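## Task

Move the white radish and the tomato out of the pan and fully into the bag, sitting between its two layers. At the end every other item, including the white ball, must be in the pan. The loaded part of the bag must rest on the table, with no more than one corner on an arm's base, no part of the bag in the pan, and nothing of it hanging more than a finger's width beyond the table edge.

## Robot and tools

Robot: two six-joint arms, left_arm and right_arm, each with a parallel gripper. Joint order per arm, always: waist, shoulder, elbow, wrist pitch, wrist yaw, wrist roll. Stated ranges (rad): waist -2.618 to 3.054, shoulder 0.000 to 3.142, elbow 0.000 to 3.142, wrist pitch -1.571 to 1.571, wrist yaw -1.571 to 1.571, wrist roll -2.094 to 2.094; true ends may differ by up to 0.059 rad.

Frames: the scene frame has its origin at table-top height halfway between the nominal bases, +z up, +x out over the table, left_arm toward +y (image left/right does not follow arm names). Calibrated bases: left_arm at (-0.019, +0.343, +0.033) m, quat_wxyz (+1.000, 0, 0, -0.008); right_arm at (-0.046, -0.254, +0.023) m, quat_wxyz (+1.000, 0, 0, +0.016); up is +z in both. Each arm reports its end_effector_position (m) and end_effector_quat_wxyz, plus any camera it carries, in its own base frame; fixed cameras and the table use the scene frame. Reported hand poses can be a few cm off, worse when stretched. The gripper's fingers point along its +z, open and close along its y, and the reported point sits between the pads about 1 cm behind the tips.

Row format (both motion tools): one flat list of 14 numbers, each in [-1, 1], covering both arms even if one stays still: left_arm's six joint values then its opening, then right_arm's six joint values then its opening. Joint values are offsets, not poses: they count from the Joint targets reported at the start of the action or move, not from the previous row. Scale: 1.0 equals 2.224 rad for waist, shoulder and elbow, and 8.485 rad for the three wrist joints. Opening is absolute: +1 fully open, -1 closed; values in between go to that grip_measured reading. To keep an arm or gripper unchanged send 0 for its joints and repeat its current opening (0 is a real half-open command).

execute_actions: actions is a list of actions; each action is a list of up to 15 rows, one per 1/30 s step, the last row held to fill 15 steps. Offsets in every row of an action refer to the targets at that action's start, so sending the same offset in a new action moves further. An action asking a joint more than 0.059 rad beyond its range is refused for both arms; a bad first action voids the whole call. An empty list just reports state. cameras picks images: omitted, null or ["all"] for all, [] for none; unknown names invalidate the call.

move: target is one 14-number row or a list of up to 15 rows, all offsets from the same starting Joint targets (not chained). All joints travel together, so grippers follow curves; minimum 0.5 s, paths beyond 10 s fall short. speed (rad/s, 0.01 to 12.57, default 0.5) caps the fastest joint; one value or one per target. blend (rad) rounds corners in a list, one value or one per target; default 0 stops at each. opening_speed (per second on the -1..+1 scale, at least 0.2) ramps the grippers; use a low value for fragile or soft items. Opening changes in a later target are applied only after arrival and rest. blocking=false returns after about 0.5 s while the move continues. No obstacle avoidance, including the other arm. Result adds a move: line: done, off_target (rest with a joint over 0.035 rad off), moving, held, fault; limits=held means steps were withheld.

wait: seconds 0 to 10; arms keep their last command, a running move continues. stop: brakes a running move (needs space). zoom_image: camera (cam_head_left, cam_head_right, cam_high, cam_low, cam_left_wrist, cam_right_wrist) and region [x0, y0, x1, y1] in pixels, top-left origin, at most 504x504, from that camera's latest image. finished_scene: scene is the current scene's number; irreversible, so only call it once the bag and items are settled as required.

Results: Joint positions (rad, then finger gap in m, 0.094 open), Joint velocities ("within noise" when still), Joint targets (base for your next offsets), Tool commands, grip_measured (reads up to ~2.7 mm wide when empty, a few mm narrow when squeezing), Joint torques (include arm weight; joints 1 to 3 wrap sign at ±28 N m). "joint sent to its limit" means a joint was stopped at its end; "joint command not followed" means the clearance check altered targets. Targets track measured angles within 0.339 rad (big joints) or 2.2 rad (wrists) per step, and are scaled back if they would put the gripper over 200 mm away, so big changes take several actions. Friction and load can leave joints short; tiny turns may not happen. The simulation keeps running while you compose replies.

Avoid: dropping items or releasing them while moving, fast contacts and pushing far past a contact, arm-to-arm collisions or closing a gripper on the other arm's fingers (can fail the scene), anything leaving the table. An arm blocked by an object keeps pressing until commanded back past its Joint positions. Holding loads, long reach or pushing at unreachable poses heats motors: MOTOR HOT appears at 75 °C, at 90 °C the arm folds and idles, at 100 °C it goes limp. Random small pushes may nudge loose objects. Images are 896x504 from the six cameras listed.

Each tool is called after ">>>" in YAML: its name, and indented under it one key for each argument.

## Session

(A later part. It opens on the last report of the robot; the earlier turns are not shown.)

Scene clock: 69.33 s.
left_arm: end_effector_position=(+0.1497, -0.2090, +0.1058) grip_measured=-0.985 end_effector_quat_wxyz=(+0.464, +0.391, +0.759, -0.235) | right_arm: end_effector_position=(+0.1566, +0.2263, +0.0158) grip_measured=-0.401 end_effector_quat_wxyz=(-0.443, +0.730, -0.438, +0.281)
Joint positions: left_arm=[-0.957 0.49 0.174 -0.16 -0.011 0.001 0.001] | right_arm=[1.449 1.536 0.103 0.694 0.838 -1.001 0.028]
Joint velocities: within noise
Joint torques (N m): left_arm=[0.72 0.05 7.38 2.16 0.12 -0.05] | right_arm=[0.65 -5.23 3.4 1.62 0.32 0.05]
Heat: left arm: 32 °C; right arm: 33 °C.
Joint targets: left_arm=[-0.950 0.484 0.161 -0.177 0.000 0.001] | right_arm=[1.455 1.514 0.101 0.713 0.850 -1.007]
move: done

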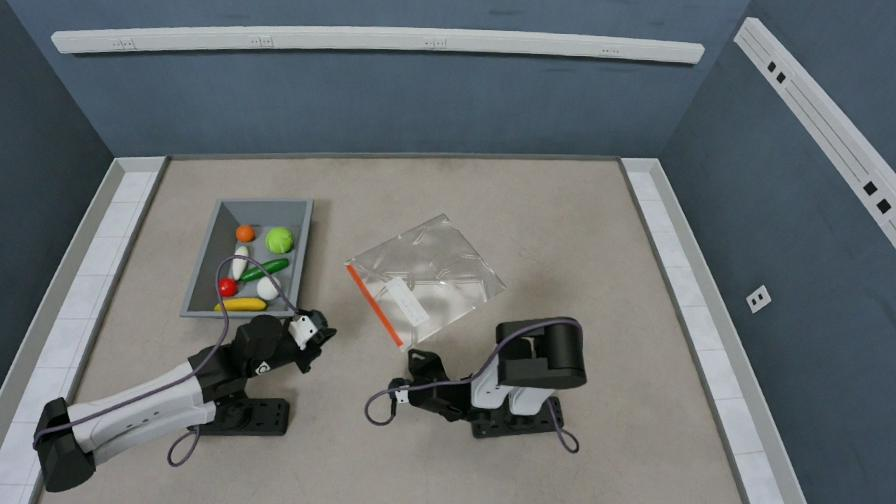

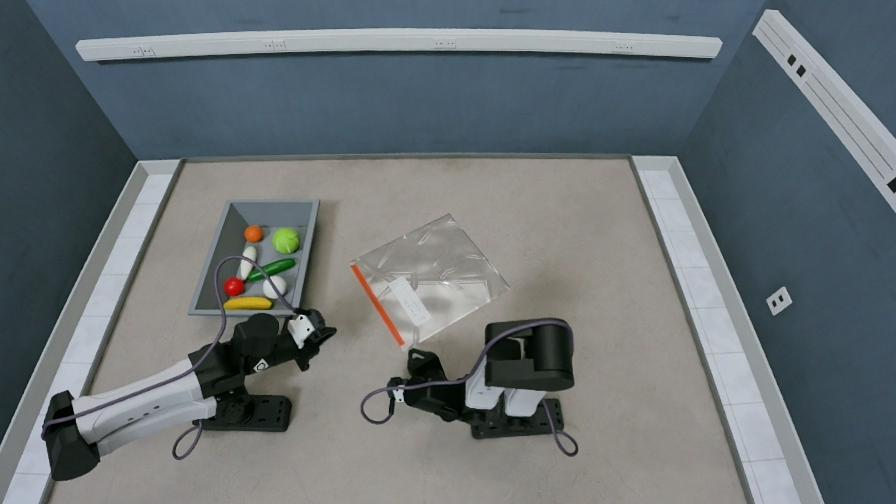

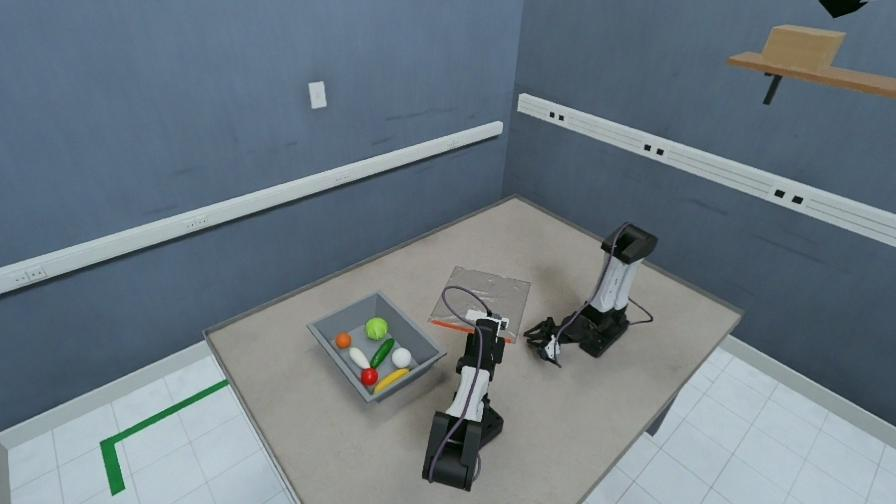

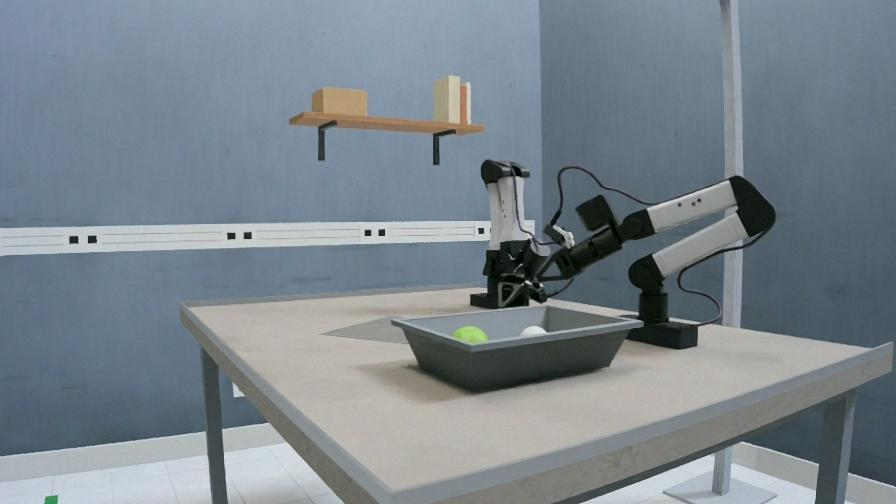

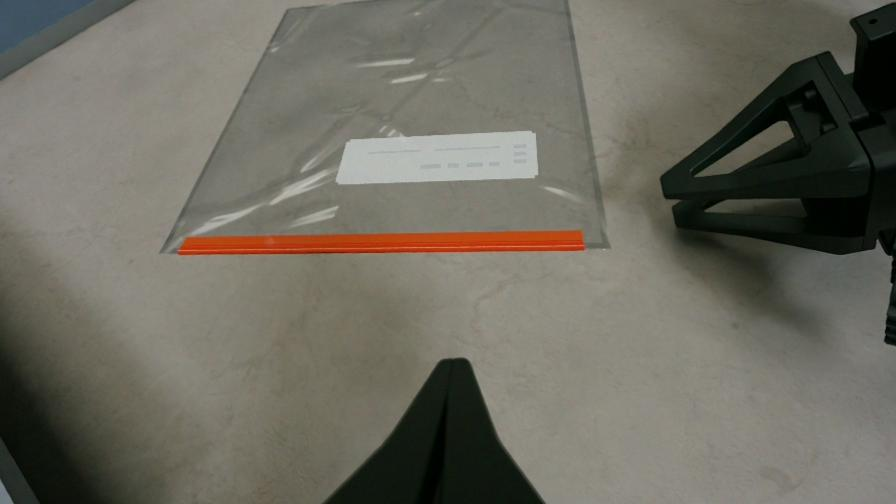

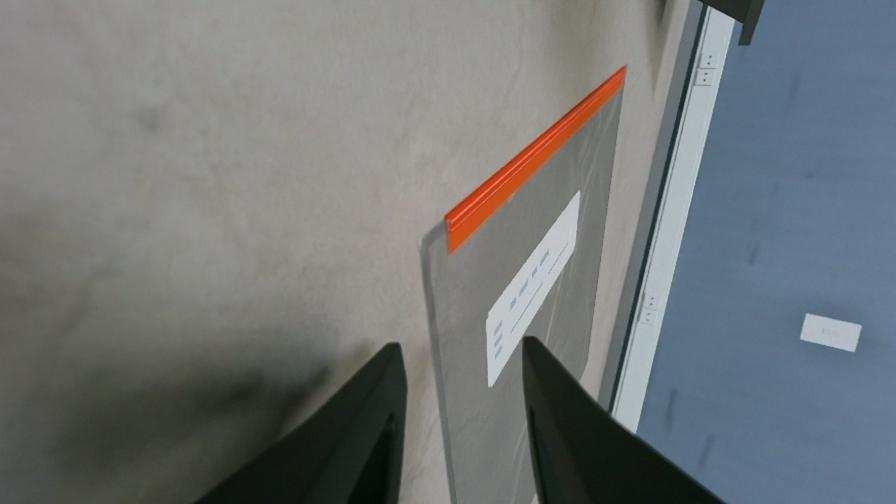

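>>> move:
  target: [0.0686,0.624,0.432,-0.0315,0,0,-1,0,0,0,0,0,0,-0.4]
  speed: 0.7
  cameras: ["cam_left_wrist","cam_right_wrist"]

Scene clock: 72.37 s.
left_arm: end_effector_position=(+0.2825, -0.2902, +0.0127) grip_measured=-0.985 end_effector_quat_wxyz=(+0.176, +0.383, +0.904, -0.069) | right_arm: end_effector_position=(+0.1566, +0.2262, +0.0158) grip_measured=-0.401 end_effector_quat_wxyz=(-0.443, +0.730, -0.438, +0.281)
Joint positions: left_arm=[-0.804 1.859 1.098 -0.429 -0.011 0.001 0.001] | right_arm=[1.449 1.536 0.103 0.694 0.839 -1.001 0.028]
Joint velocities: within noise
Joint torques (N m): left_arm=[0.68 -7.57 9.22 1.09 0.11 -0.05] | right_arm=[0.66 -5.23 3.41 1.62 0.32 0.05]
Heat: left arm: 32 °C; right arm: 33 °C.
Joint targets: left_arm=[-0.798 1.872 1.122 -0.444 0.000 0.001] | right_arm=[1.455 1.514 0.101 0.713 0.850 -1.007]
move: done
Images, in order (width x height): cam_left_wrist 896x504, cam_right_wrist 896x504.

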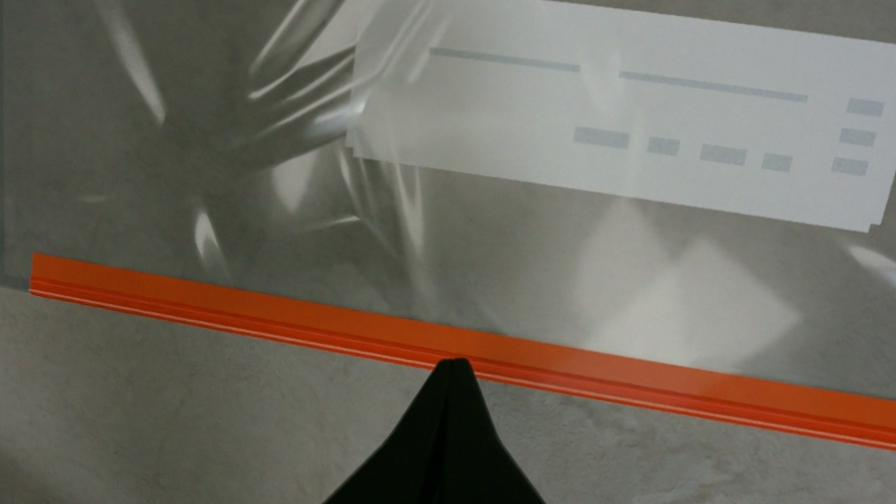

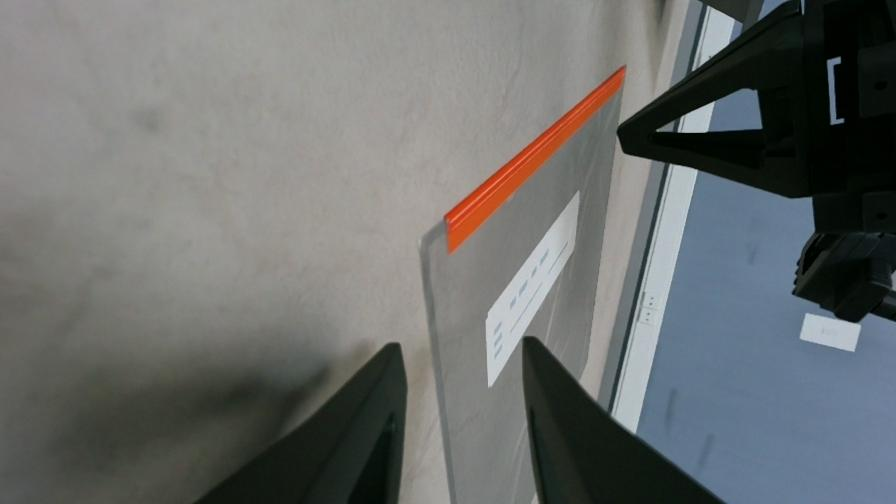

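>>> move:
  target: [0,0.043,-0.0405,0.0175,0,0,-1,0,0,0,0,0,0,-0.4]
  speed: 0.2
  cameras: ["cam_left_wrist","cam_right_wrist"]

Scene clock: 74.13 s.
left_arm: end_effector_position=(+0.2879, -0.2958, -0.0148) grip_measured=-0.985 end_effector_quat_wxyz=(+0.188, +0.382, +0.902, -0.074) | right_arm: end_effector_position=(+0.1566, +0.2262, +0.0158) grip_measured=-0.401 end_effector_quat_wxyz=(-0.443, +0.730, -0.438, +0.281)
Joint positions: left_arm=[-0.804 1.929 1.053 -0.289 -0.011 0.001 0.001] | right_arm=[1.449 1.536 0.103 0.694 0.839 -1.001 0.028]
Joint velocities: within noise
Joint torques (N m): left_arm=[0.62 -5.87 4.4 1.25 0.1 -0.05] | right_arm=[0.68 -5.24 3.44 1.62 0.32 0.05]
Heat: left arm: 32 °C; right arm: 33 °C.
Joint targets: left_arm=[-0.798 1.968 1.032 -0.295 0.000 0.001] | right_arm=[1.455 1.514 0.101 0.713 0.850 -1.007]
move: off_target (left_arm); left_arm: the shoulder is farthest, 0.039 rad from its target
Images, in order (width x height): cam_left_wrist 896x504, cam_right_wrist 896x504.

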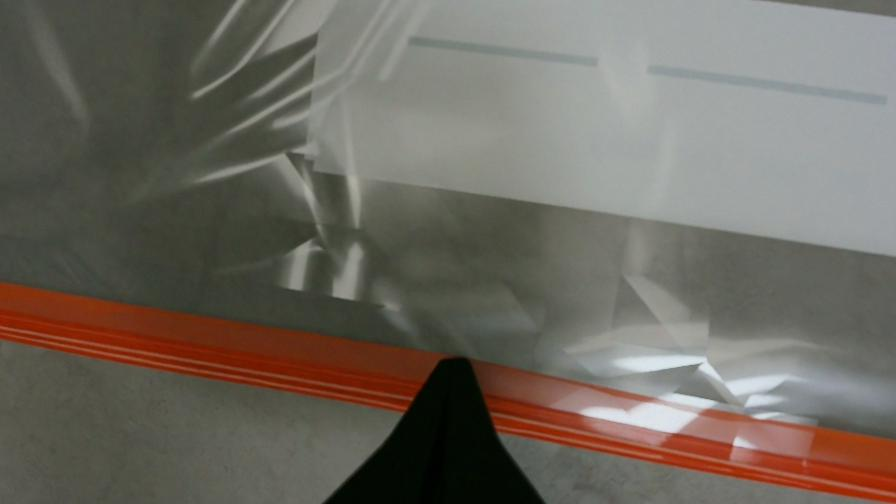

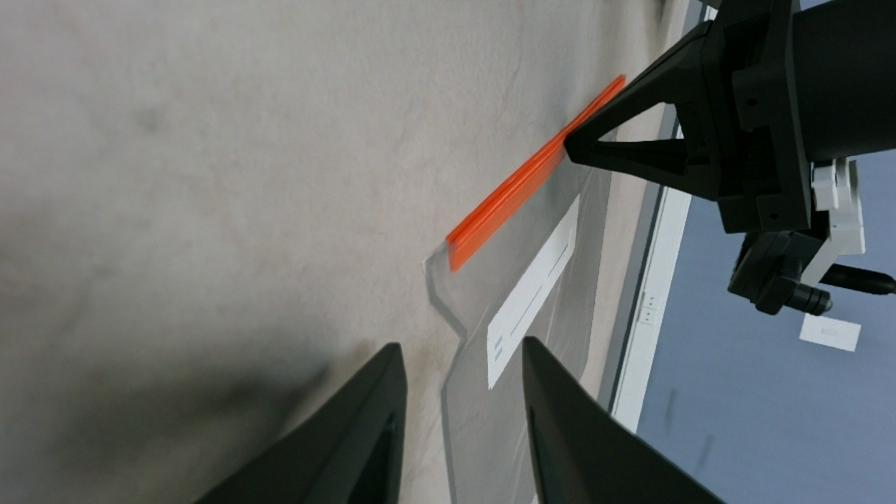

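>>> move:
  target: [-0.03,0.005,0,0.0,0,0,-1,0,0,0,0,0,0,-0.4]
  speed: 0.1
  cameras: ["cam_left_wrist","cam_right_wrist"]

>>> zoom_image:
  camera: "cam_right_wrist"
  region: [380, 50, 680, 350]

Scene clock: 75.33 s.
left_arm: end_effector_position=(+0.2769, -0.3131, -0.0150) grip_measured=-0.985 end_effector_quat_wxyz=(+0.195, +0.403, +0.890, -0.082) | right_arm: end_effector_position=(+0.1566, +0.2262, +0.0158) grip_measured=-0.401 end_effector_quat_wxyz=(-0.443, +0.730, -0.438, +0.281)
Joint positions: left_arm=[-0.852 1.936 1.053 -0.261 -0.012 0.001 0.001] | right_arm=[1.449 1.536 0.103 0.694 0.839 -1.001 0.028]
Joint velocities: within noise
Joint torques (N m): left_arm=[-0.77 -5.7 4.44 0.99 0.12 -0.06] | right_arm=[0.66 -5.23 3.43 1.62 0.32 0.05]
Heat: left arm: 31 °C; right arm: 33 °C.
Joint targets: left_arm=[-0.864 1.979 1.032 -0.295 0.000 0.001] | right_arm=[1.455 1.514 0.101 0.713 0.850 -1.007]
move: off_target (left_arm); left_arm: the shoulder is farthest, 0.043 rad from its target
Images, in order (width x height): cam_left_wrist 896x504, cam_right_wrist 896x504.

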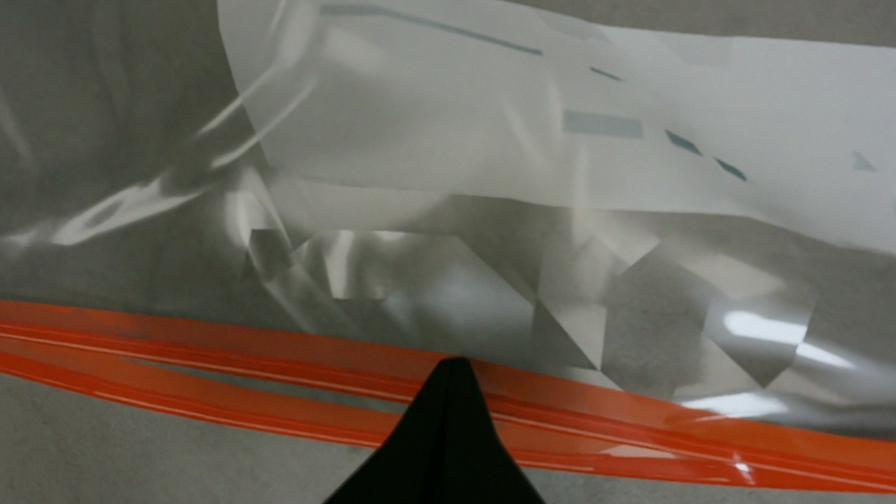

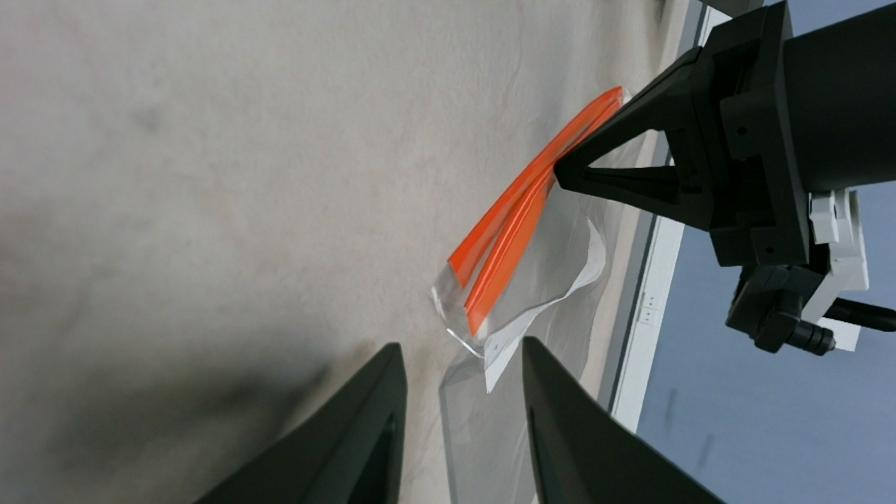

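Scaled by 1.680 from the camera's 896x504 image, which has a finer 1280x720 frame.

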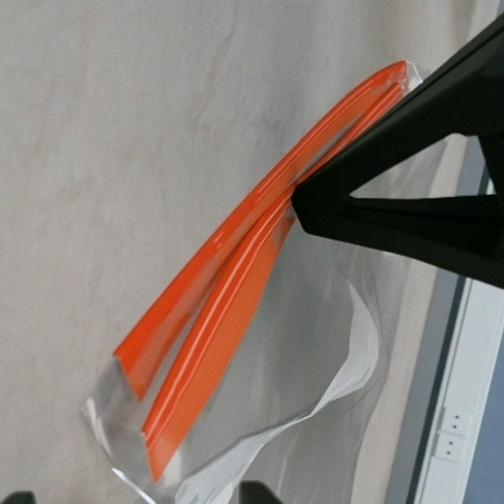

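>>> move:
  target: [-0.025,0.0,0,0.0,0,0,-1,0,0,0,0,0,0,-0.4]
  speed: 0.1
  cameras: ["cam_left_wrist","cam_right_wrist"]

>>> zoom_image:
  camera: "cam_right_wrist"
  region: [380, 50, 680, 400]

Scene clock: 77.13 s.
left_arm: end_effector_position=(+0.2596, -0.3279, -0.0149) grip_measured=-0.985 end_effector_quat_wxyz=(+0.194, +0.427, +0.879, -0.087) | right_arm: end_effector_position=(+0.1566, +0.2262, +0.0159) grip_measured=-0.401 end_effector_quat_wxyz=(-0.443, +0.730, -0.438, +0.281)
Joint positions: left_arm=[-0.907 1.936 1.053 -0.26 -0.013 0.001 0.001] | right_arm=[1.449 1.536 0.103 0.694 0.839 -1.001 0.028]
Joint velocities: within noise
Joint torques (N m): left_arm=[-0.85 -5.68 4.41 0.96 0.12 -0.04] | right_arm=[0.69 -5.24 3.4 1.62 0.32 0.05]
Heat: left arm: 31 °C; right arm: 33 °C.
Joint targets: left_arm=[-0.920 1.979 1.032 -0.295 0.000 0.001] | right_arm=[1.455 1.514 0.101 0.713 0.850 -1.007]
move: off_target (left_arm); left_arm: the shoulder is farthest, 0.043 rad from its target
Images, in order (width x height): cam_left_wrist 896x504, cam_right_wrist 896x504.

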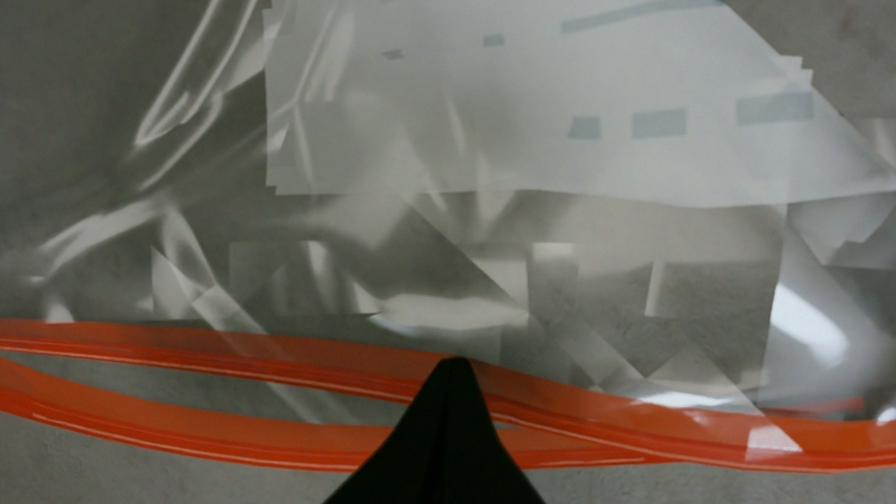

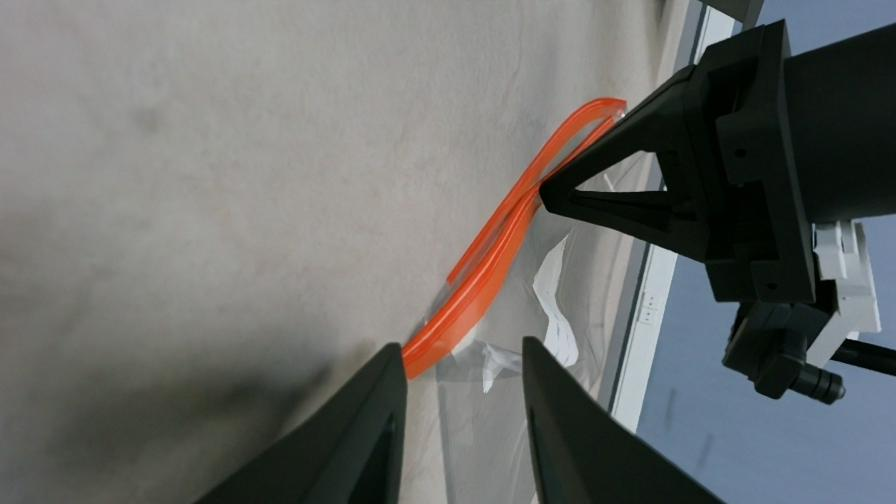

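Scaled by 1.440 from the camera's 896x504 image, which has a finer 1280x720 frame.

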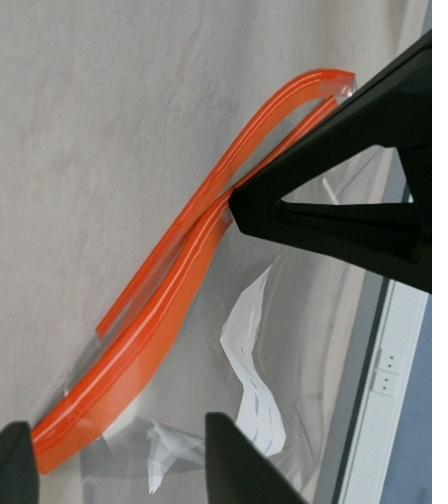

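>>> execute_actions:
  actions: []
  cameras: ["cam_high","cam_head_left","cam_head_right"]

>>> zoom_image:
  camera: "cam_high"
  region: [400, 260, 560, 370]

>>> zoom_image:
  camera: "cam_head_left"
  region: [330, 230, 480, 400]

Scene clock: 78.20 s.
left_arm: end_effector_position=(+0.2596, -0.3279, -0.0149) grip_measured=-0.985 end_effector_quat_wxyz=(+0.194, +0.427, +0.879, -0.087) | right_arm: end_effector_position=(+0.1566, +0.2262, +0.0159) grip_measured=-0.401 end_effector_quat_wxyz=(-0.443, +0.730, -0.438, +0.281)
Joint positions: left_arm=[-0.907 1.936 1.053 -0.26 -0.013 0.001 0.001] | right_arm=[1.449 1.536 0.103 0.694 0.839 -1.001 0.028]
Joint velocities: within noise
Joint torques (N m): left_arm=[-0.81 -5.67 4.45 0.97 0.13 -0.04] | right_arm=[0.68 -5.24 3.41 1.62 0.32 0.05]
Heat: left arm: 31 °C; right arm: 33 °C.
Joint targets: left_arm=[-0.920 1.979 1.032 -0.295 0.000 0.001] | right_arm=[1.455 1.514 0.101 0.713 0.850 -1.007]
Tool commands: left_gripper/opening=-1.0 right_gripper/opening=-0.4
Images, in order (width x height): cam_head_left 896x504, cam_head_right 896x504, cam_high 896x504.

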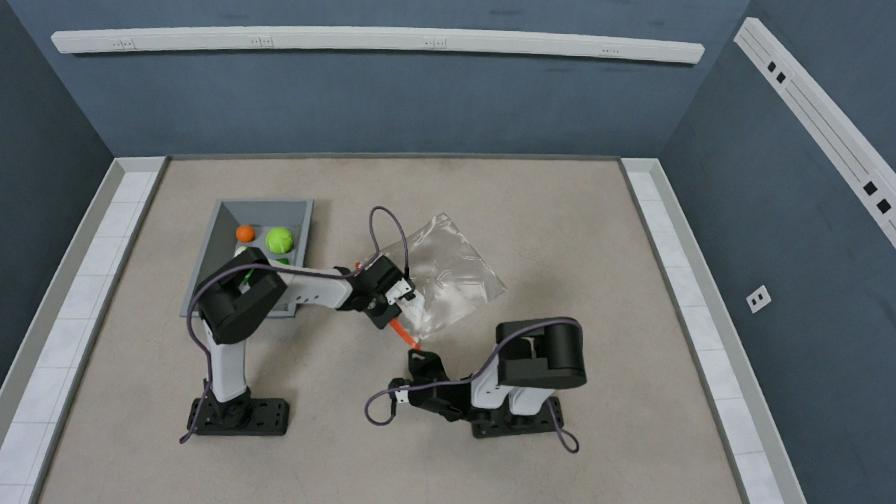

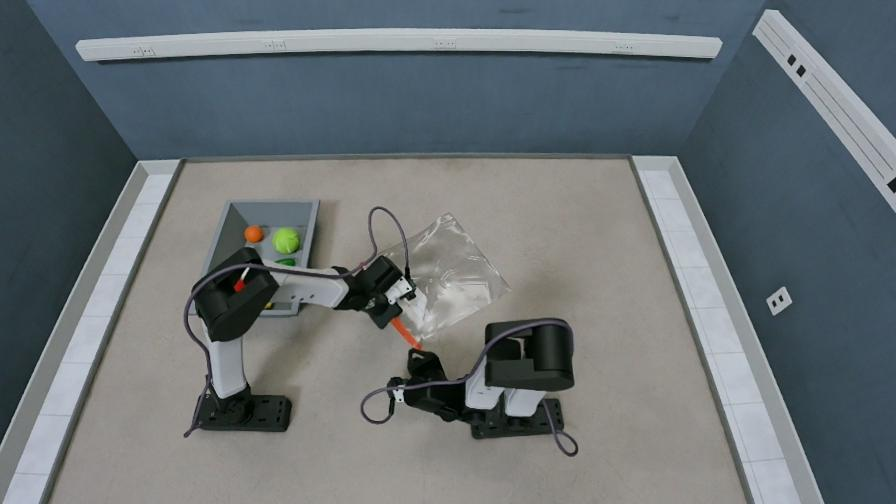

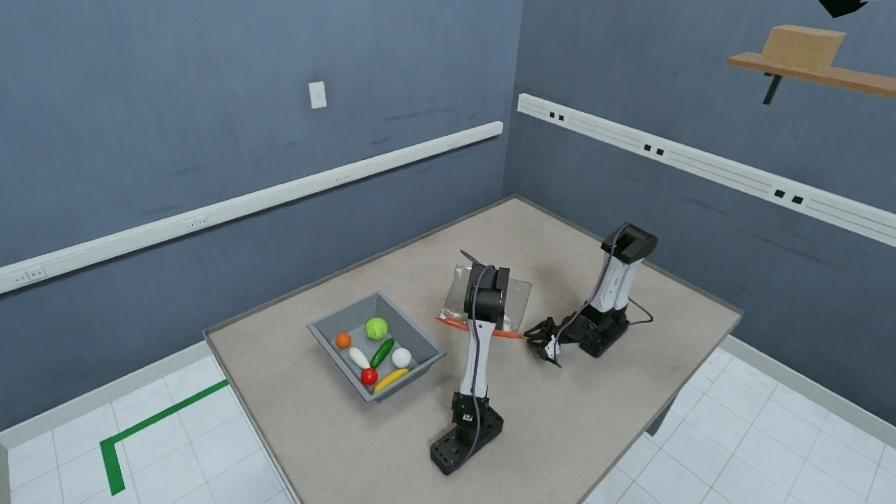

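Scaled by 3.150 from the camera's 896x504 image, which has a finer 1280x720 frame.

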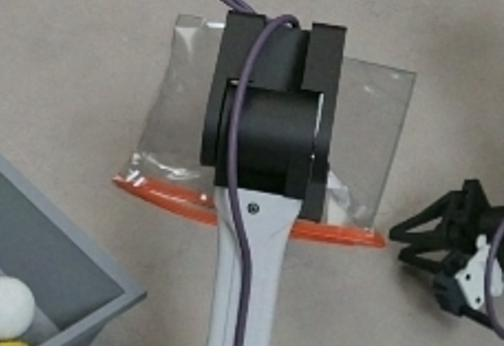

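Scaled by 2.965 from the camera's 896x504 image, which has a finer 1280x720 frame.

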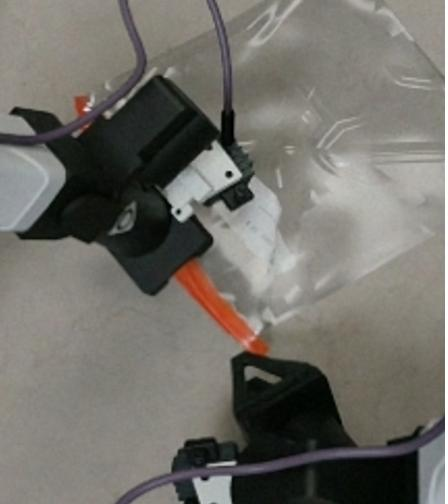

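>>> move:
  target: [0,0,0,0,0,0,-1,-0.034,0.0576,0.0254,0.0108,-0.0052,-0.0028,-0.4]
  speed: 0.15
  cameras: ["cam_right_wrist"]

Scene clock: 80.23 s.
left_arm: end_effector_position=(+0.2596, -0.3279, -0.0149) grip_measured=-0.985 end_effector_quat_wxyz=(+0.194, +0.427, +0.879, -0.087) | right_arm: end_effector_position=(+0.1710, +0.2340, +0.0131) grip_measured=-0.401 end_effector_quat_wxyz=(-0.443, +0.719, -0.453, +0.285)
Joint positions: left_arm=[-0.907 1.936 1.053 -0.26 -0.013 0.001 0.001] | right_arm=[1.386 1.631 0.141 0.785 0.815 -1.025 0.028]
Joint velocities: within noise
Joint torques (N m): left_arm=[-0.84 -5.65 4.42 0.97 0.11 -0.05] | right_arm=[-0.57 -2.95 4.96 1.66 0.11 0.05]
Heat: left arm: 31 °C; right arm: 33 °C.
Joint targets: left_arm=[-0.920 1.979 1.032 -0.295 0.000 0.001] | right_arm=[1.379 1.642 0.158 0.805 0.806 -1.031]
move: off_target (left_arm); left_arm: the shoulder is farthest, 0.043 rad from its target
Images, in order (width x height): cam_right_wrist 896x504.

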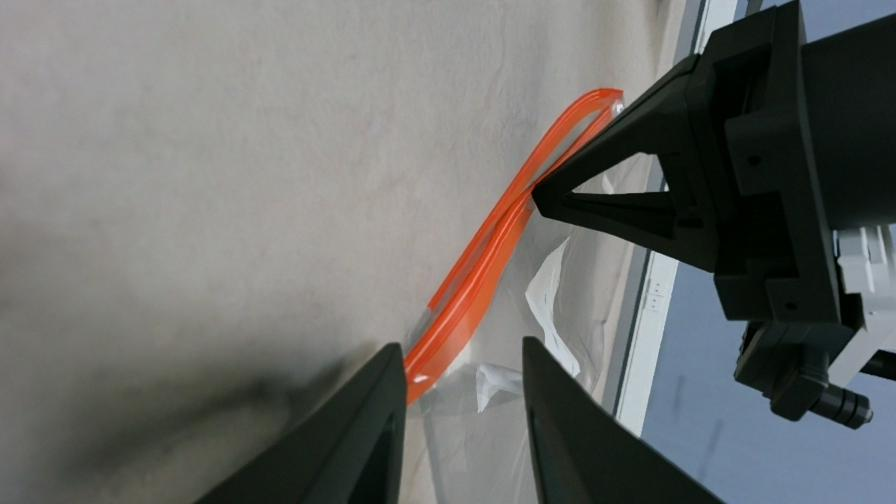

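>>> move:
  target: [0,0,0,0,0,0,-1,-0.01,0.0475,0.0,0.01,-0.0052,-0.0028,-0.4]
  speed: 0.15
  cameras: ["cam_right_wrist"]

Scene clock: 81.80 s.
left_arm: end_effector_position=(+0.2596, -0.3279, -0.0149) grip_measured=-0.985 end_effector_quat_wxyz=(+0.194, +0.427, +0.879, -0.087) | right_arm: end_effector_position=(+0.1734, +0.2371, +0.0008) grip_measured=-0.401 end_effector_quat_wxyz=(-0.437, +0.727, -0.448, +0.280)
Joint positions: left_arm=[-0.907 1.936 1.053 -0.26 -0.013 0.001 0.001] | right_arm=[1.364 1.734 0.145 0.882 0.781 -1.048 0.028]
Joint velocities: within noise
Joint torques (N m): left_arm=[-0.81 -5.68 4.42 0.97 0.12 -0.04] | right_arm=[-0.47 -3.06 4.03 1.61 -0.03 0.07]
Heat: left arm: 31 °C; right arm: 33 °C.
Joint targets: left_arm=[-0.920 1.979 1.032 -0.295 0.000 0.001] | right_arm=[1.357 1.747 0.158 0.889 0.762 -1.054]
move: off_target (left_arm); left_arm: the shoulder is farthest, 0.043 rad from its target
Images, in order (width x height): cam_right_wrist 896x504.

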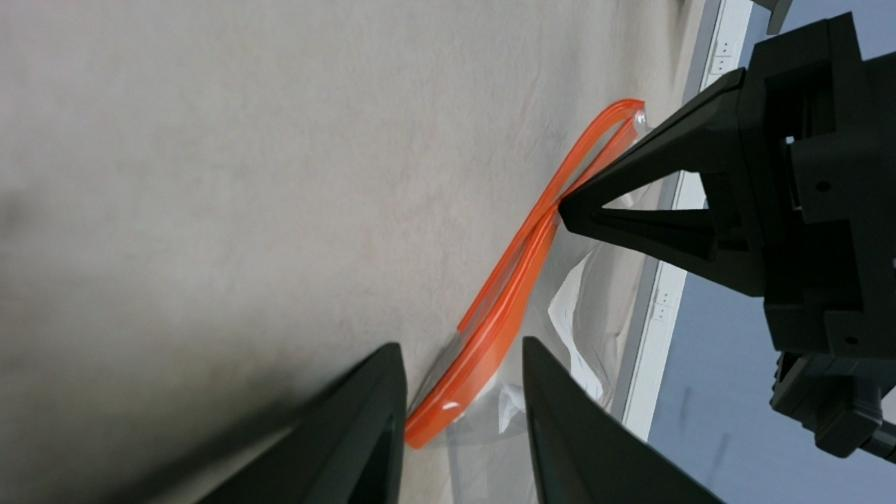

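>>> move:
  target: [0,0,0,0,0,0,-1,-0.0733,0.0135,0.0396,-0.0054,-0.0106,-0.0042,-0.4]
  speed: 0.15
  cameras: ["cam_right_wrist","cam_high"]

>>> zoom_image:
  camera: "cam_high"
  region: [400, 260, 560, 370]

Scene clock: 84.03 s.
left_arm: end_effector_position=(+0.2596, -0.3279, -0.0149) grip_measured=-0.985 end_effector_quat_wxyz=(+0.194, +0.427, +0.879, -0.087) | right_arm: end_effector_position=(+0.2110, +0.2417, +0.0012) grip_measured=-0.401 end_effector_quat_wxyz=(-0.425, +0.711, -0.486, +0.280)
Joint positions: left_arm=[-0.907 1.936 1.053 -0.26 -0.013 0.001 0.001] | right_arm=[1.201 1.763 0.232 0.856 0.689 -1.084 0.028]
Joint velocities: within noise
Joint torques (N m): left_arm=[-0.81 -5.7 4.4 0.97 0.12 -0.04] | right_arm=[-0.59 -3.62 4.48 1.4 0 0.04]
Heat: left arm: 31 °C; right arm: 32 °C.
Joint targets: left_arm=[-0.920 1.979 1.032 -0.295 0.000 0.001] | right_arm=[1.194 1.777 0.246 0.844 0.672 -1.090]
move: off_target (left_arm); left_arm: the shoulder is farthest, 0.043 rad from its target
Images, in order (width x height): cam_high 896x504, cam_right_wrist 896x504.

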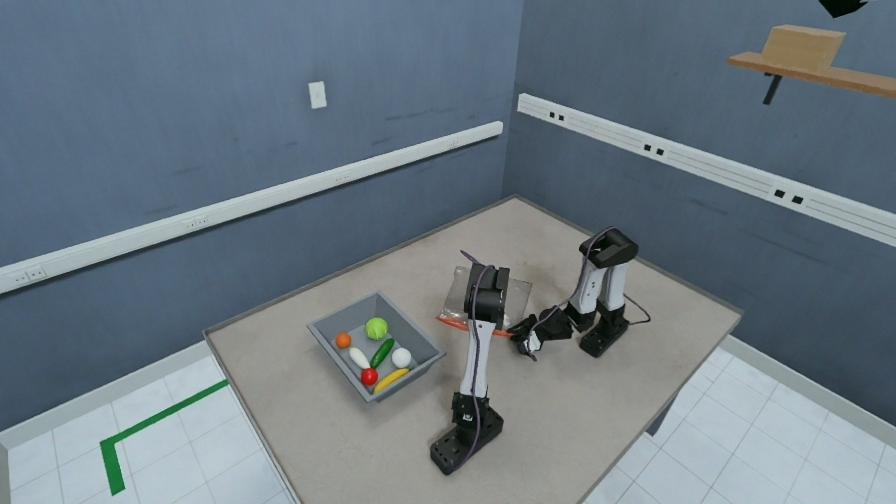

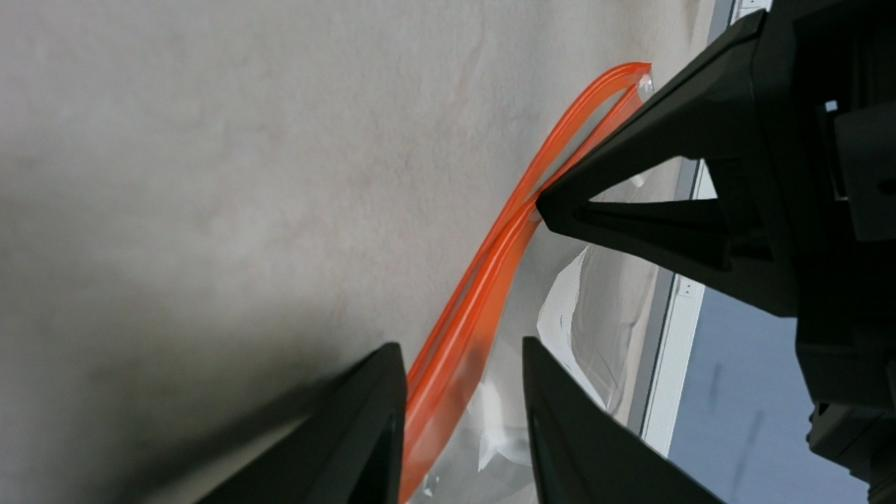

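Scaled by 3.150 from the camera's 896x504 image, which has a finer 1280x720 frame.

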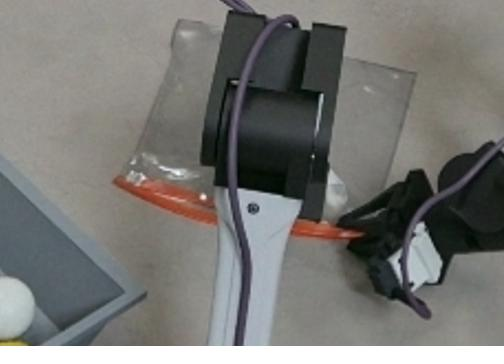

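>>> move:
  target: [0,0,0,0,0,0,-1,-0.036,-0.0369,0.013,-0.0147,-0.007,-0.0032,-0.4]
  speed: 0.15
  cameras: ["cam_right_wrist","cam_high"]

>>> zoom_image:
  camera: "cam_right_wrist"
  region: [350, 200, 650, 500]

Scene clock: 85.97 s.
left_arm: end_effector_position=(+0.2596, -0.3279, -0.0149) grip_measured=-0.985 end_effector_quat_wxyz=(+0.194, +0.427, +0.879, -0.087) | right_arm: end_effector_position=(+0.2252, +0.2355, +0.0013) grip_measured=-0.401 end_effector_quat_wxyz=(-0.403, +0.718, -0.496, +0.277)
Joint positions: left_arm=[-0.907 1.936 1.053 -0.26 -0.013 0.001 0.001] | right_arm=[1.122 1.715 0.264 0.751 0.627 -1.11 0.028]
Joint velocities: within noise
Joint torques (N m): left_arm=[-0.81 -5.64 4.44 0.97 0.12 -0.04] | right_arm=[-0.79 -6.74 4.64 1.18 0.01 -0.04]
Heat: left arm: 31 °C; right arm: 32 °C.
Joint targets: left_arm=[-0.920 1.979 1.032 -0.295 0.000 0.001] | right_arm=[1.114 1.695 0.275 0.719 0.613 -1.117]
move: off_target (left_arm); left_arm: the shoulder is farthest, 0.043 rad from its target
Images, in order (width x height): cam_high 896x504, cam_right_wrist 896x504.

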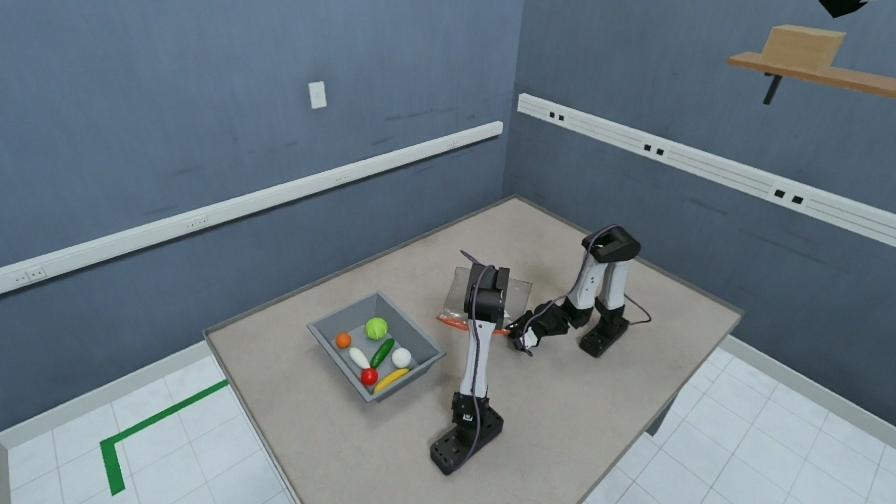

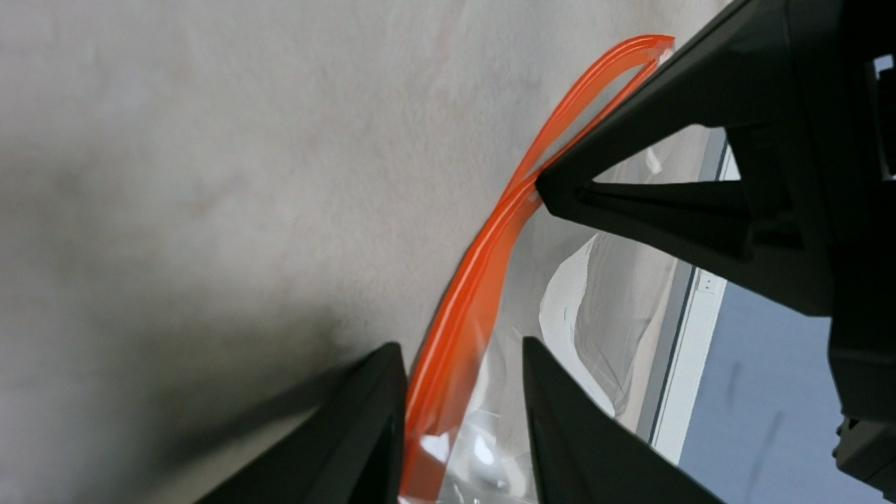

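Scaled by 1.680 from the camera's 896x504 image, which has a finer 1280x720 frame.

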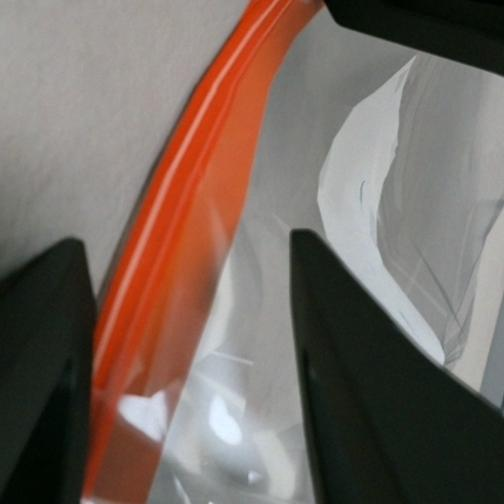

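>>> move:
  target: [0,0,0,0,0,0,-1,-0.015,-0.003,0.008,-0.002,-0.005,0.0,-0.4]
  speed: 0.15
  cameras: ["cam_right_wrist"]

>>> zoom_image:
  camera: "cam_right_wrist"
  region: [350, 200, 650, 500]

Scene clock: 87.23 s.
left_arm: end_effector_position=(+0.2596, -0.3279, -0.0149) grip_measured=-0.985 end_effector_quat_wxyz=(+0.194, +0.427, +0.879, -0.087) | right_arm: end_effector_position=(+0.2316, +0.2354, +0.0013) grip_measured=-0.401 end_effector_quat_wxyz=(-0.400, +0.717, -0.503, +0.269)
Joint positions: left_arm=[-0.907 1.936 1.053 -0.26 -0.013 0.001 0.001] | right_arm=[1.088 1.709 0.279 0.729 0.592 -1.112 0.028]
Joint velocities: within noise
Joint torques (N m): left_arm=[-0.81 -5.67 4.42 0.97 0.12 -0.05] | right_arm=[-0.79 -6.57 4.98 1.26 -0.11 0.04]
Heat: left arm: 31 °C; right arm: 32 °C.
Joint targets: left_arm=[-0.920 1.979 1.032 -0.295 0.000 0.001] | right_arm=[1.081 1.689 0.293 0.702 0.570 -1.117]
move: off_target (left_arm); left_arm: the shoulder is farthest, 0.043 rad from its target
Images, in order (width x height): cam_right_wrist 896x504.

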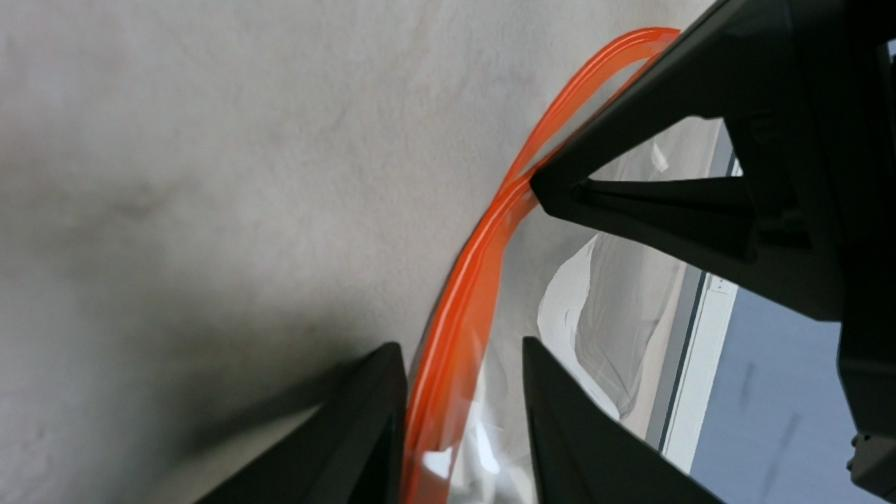

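Scaled by 1.680 from the camera's 896x504 image, which has a finer 1280x720 frame.

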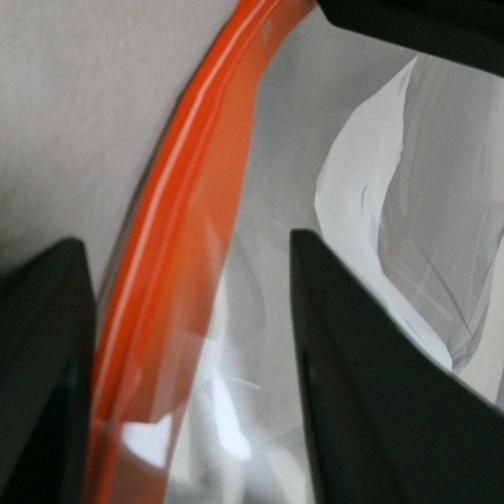

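>>> move:
  target: [0,0,0,0,0,0,-1,0,0,0,0,0,0,-0.8]
  opening_speed: 0.4
  cameras: ["cam_right_wrist"]

>>> zoom_image:
  camera: "cam_right_wrist"
  region: [350, 200, 650, 500]

Scene clock: 88.70 s.
left_arm: end_effector_position=(+0.2596, -0.3279, -0.0149) grip_measured=-0.985 end_effector_quat_wxyz=(+0.194, +0.427, +0.879, -0.087) | right_arm: end_effector_position=(+0.2283, +0.2333, -0.0045) grip_measured=-0.799 end_effector_quat_wxyz=(-0.388, +0.727, -0.501, +0.265)
Joint positions: left_arm=[-0.907 1.936 1.053 -0.26 -0.013 0.001 0.001] | right_arm=[1.088 1.708 0.279 0.698 0.578 -1.112 0.009]
Joint velocities: within noise
Joint torques (N m): left_arm=[-0.81 -5.65 4.45 0.96 0.11 -0.05] | right_arm=[-0.7 -6.65 4.92 1.49 0.06 0.05]
Heat: left arm: 30 °C; right arm: 32 °C.
Joint targets: left_arm=[-0.920 1.979 1.032 -0.295 0.000 0.001] | right_arm=[1.081 1.688 0.293 0.702 0.570 -1.117]
move: off_target (left_arm); left_arm: the shoulder is farthest, 0.043 rad from its target
Images, in order (width x height): cam_right_wrist 896x504.

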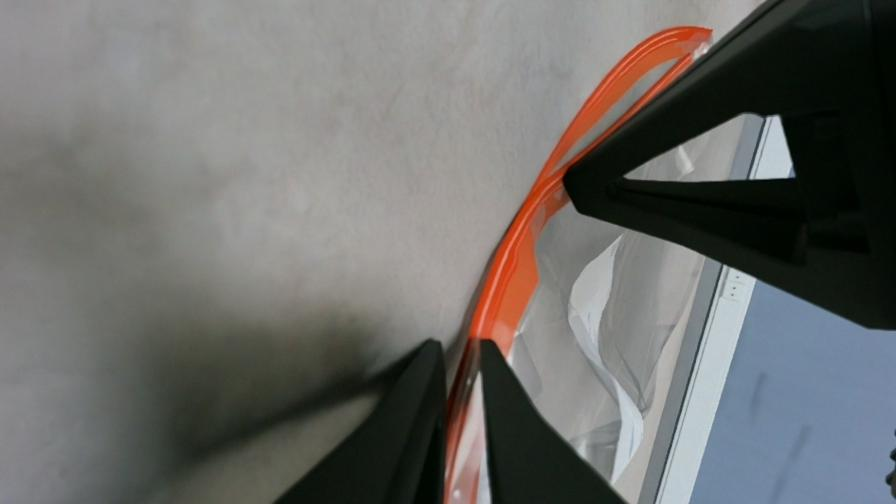

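Scaled by 1.680 from the camera's 896x504 image, which has a finer 1280x720 frame.

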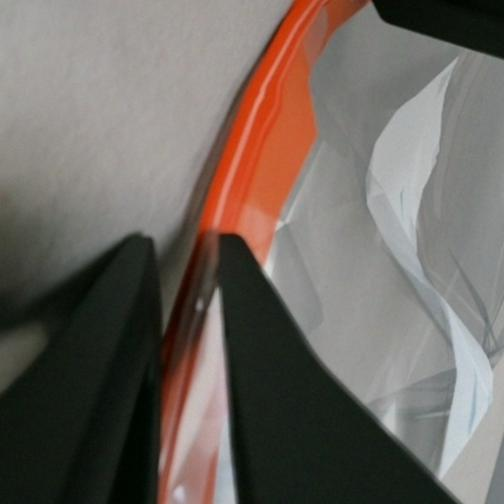

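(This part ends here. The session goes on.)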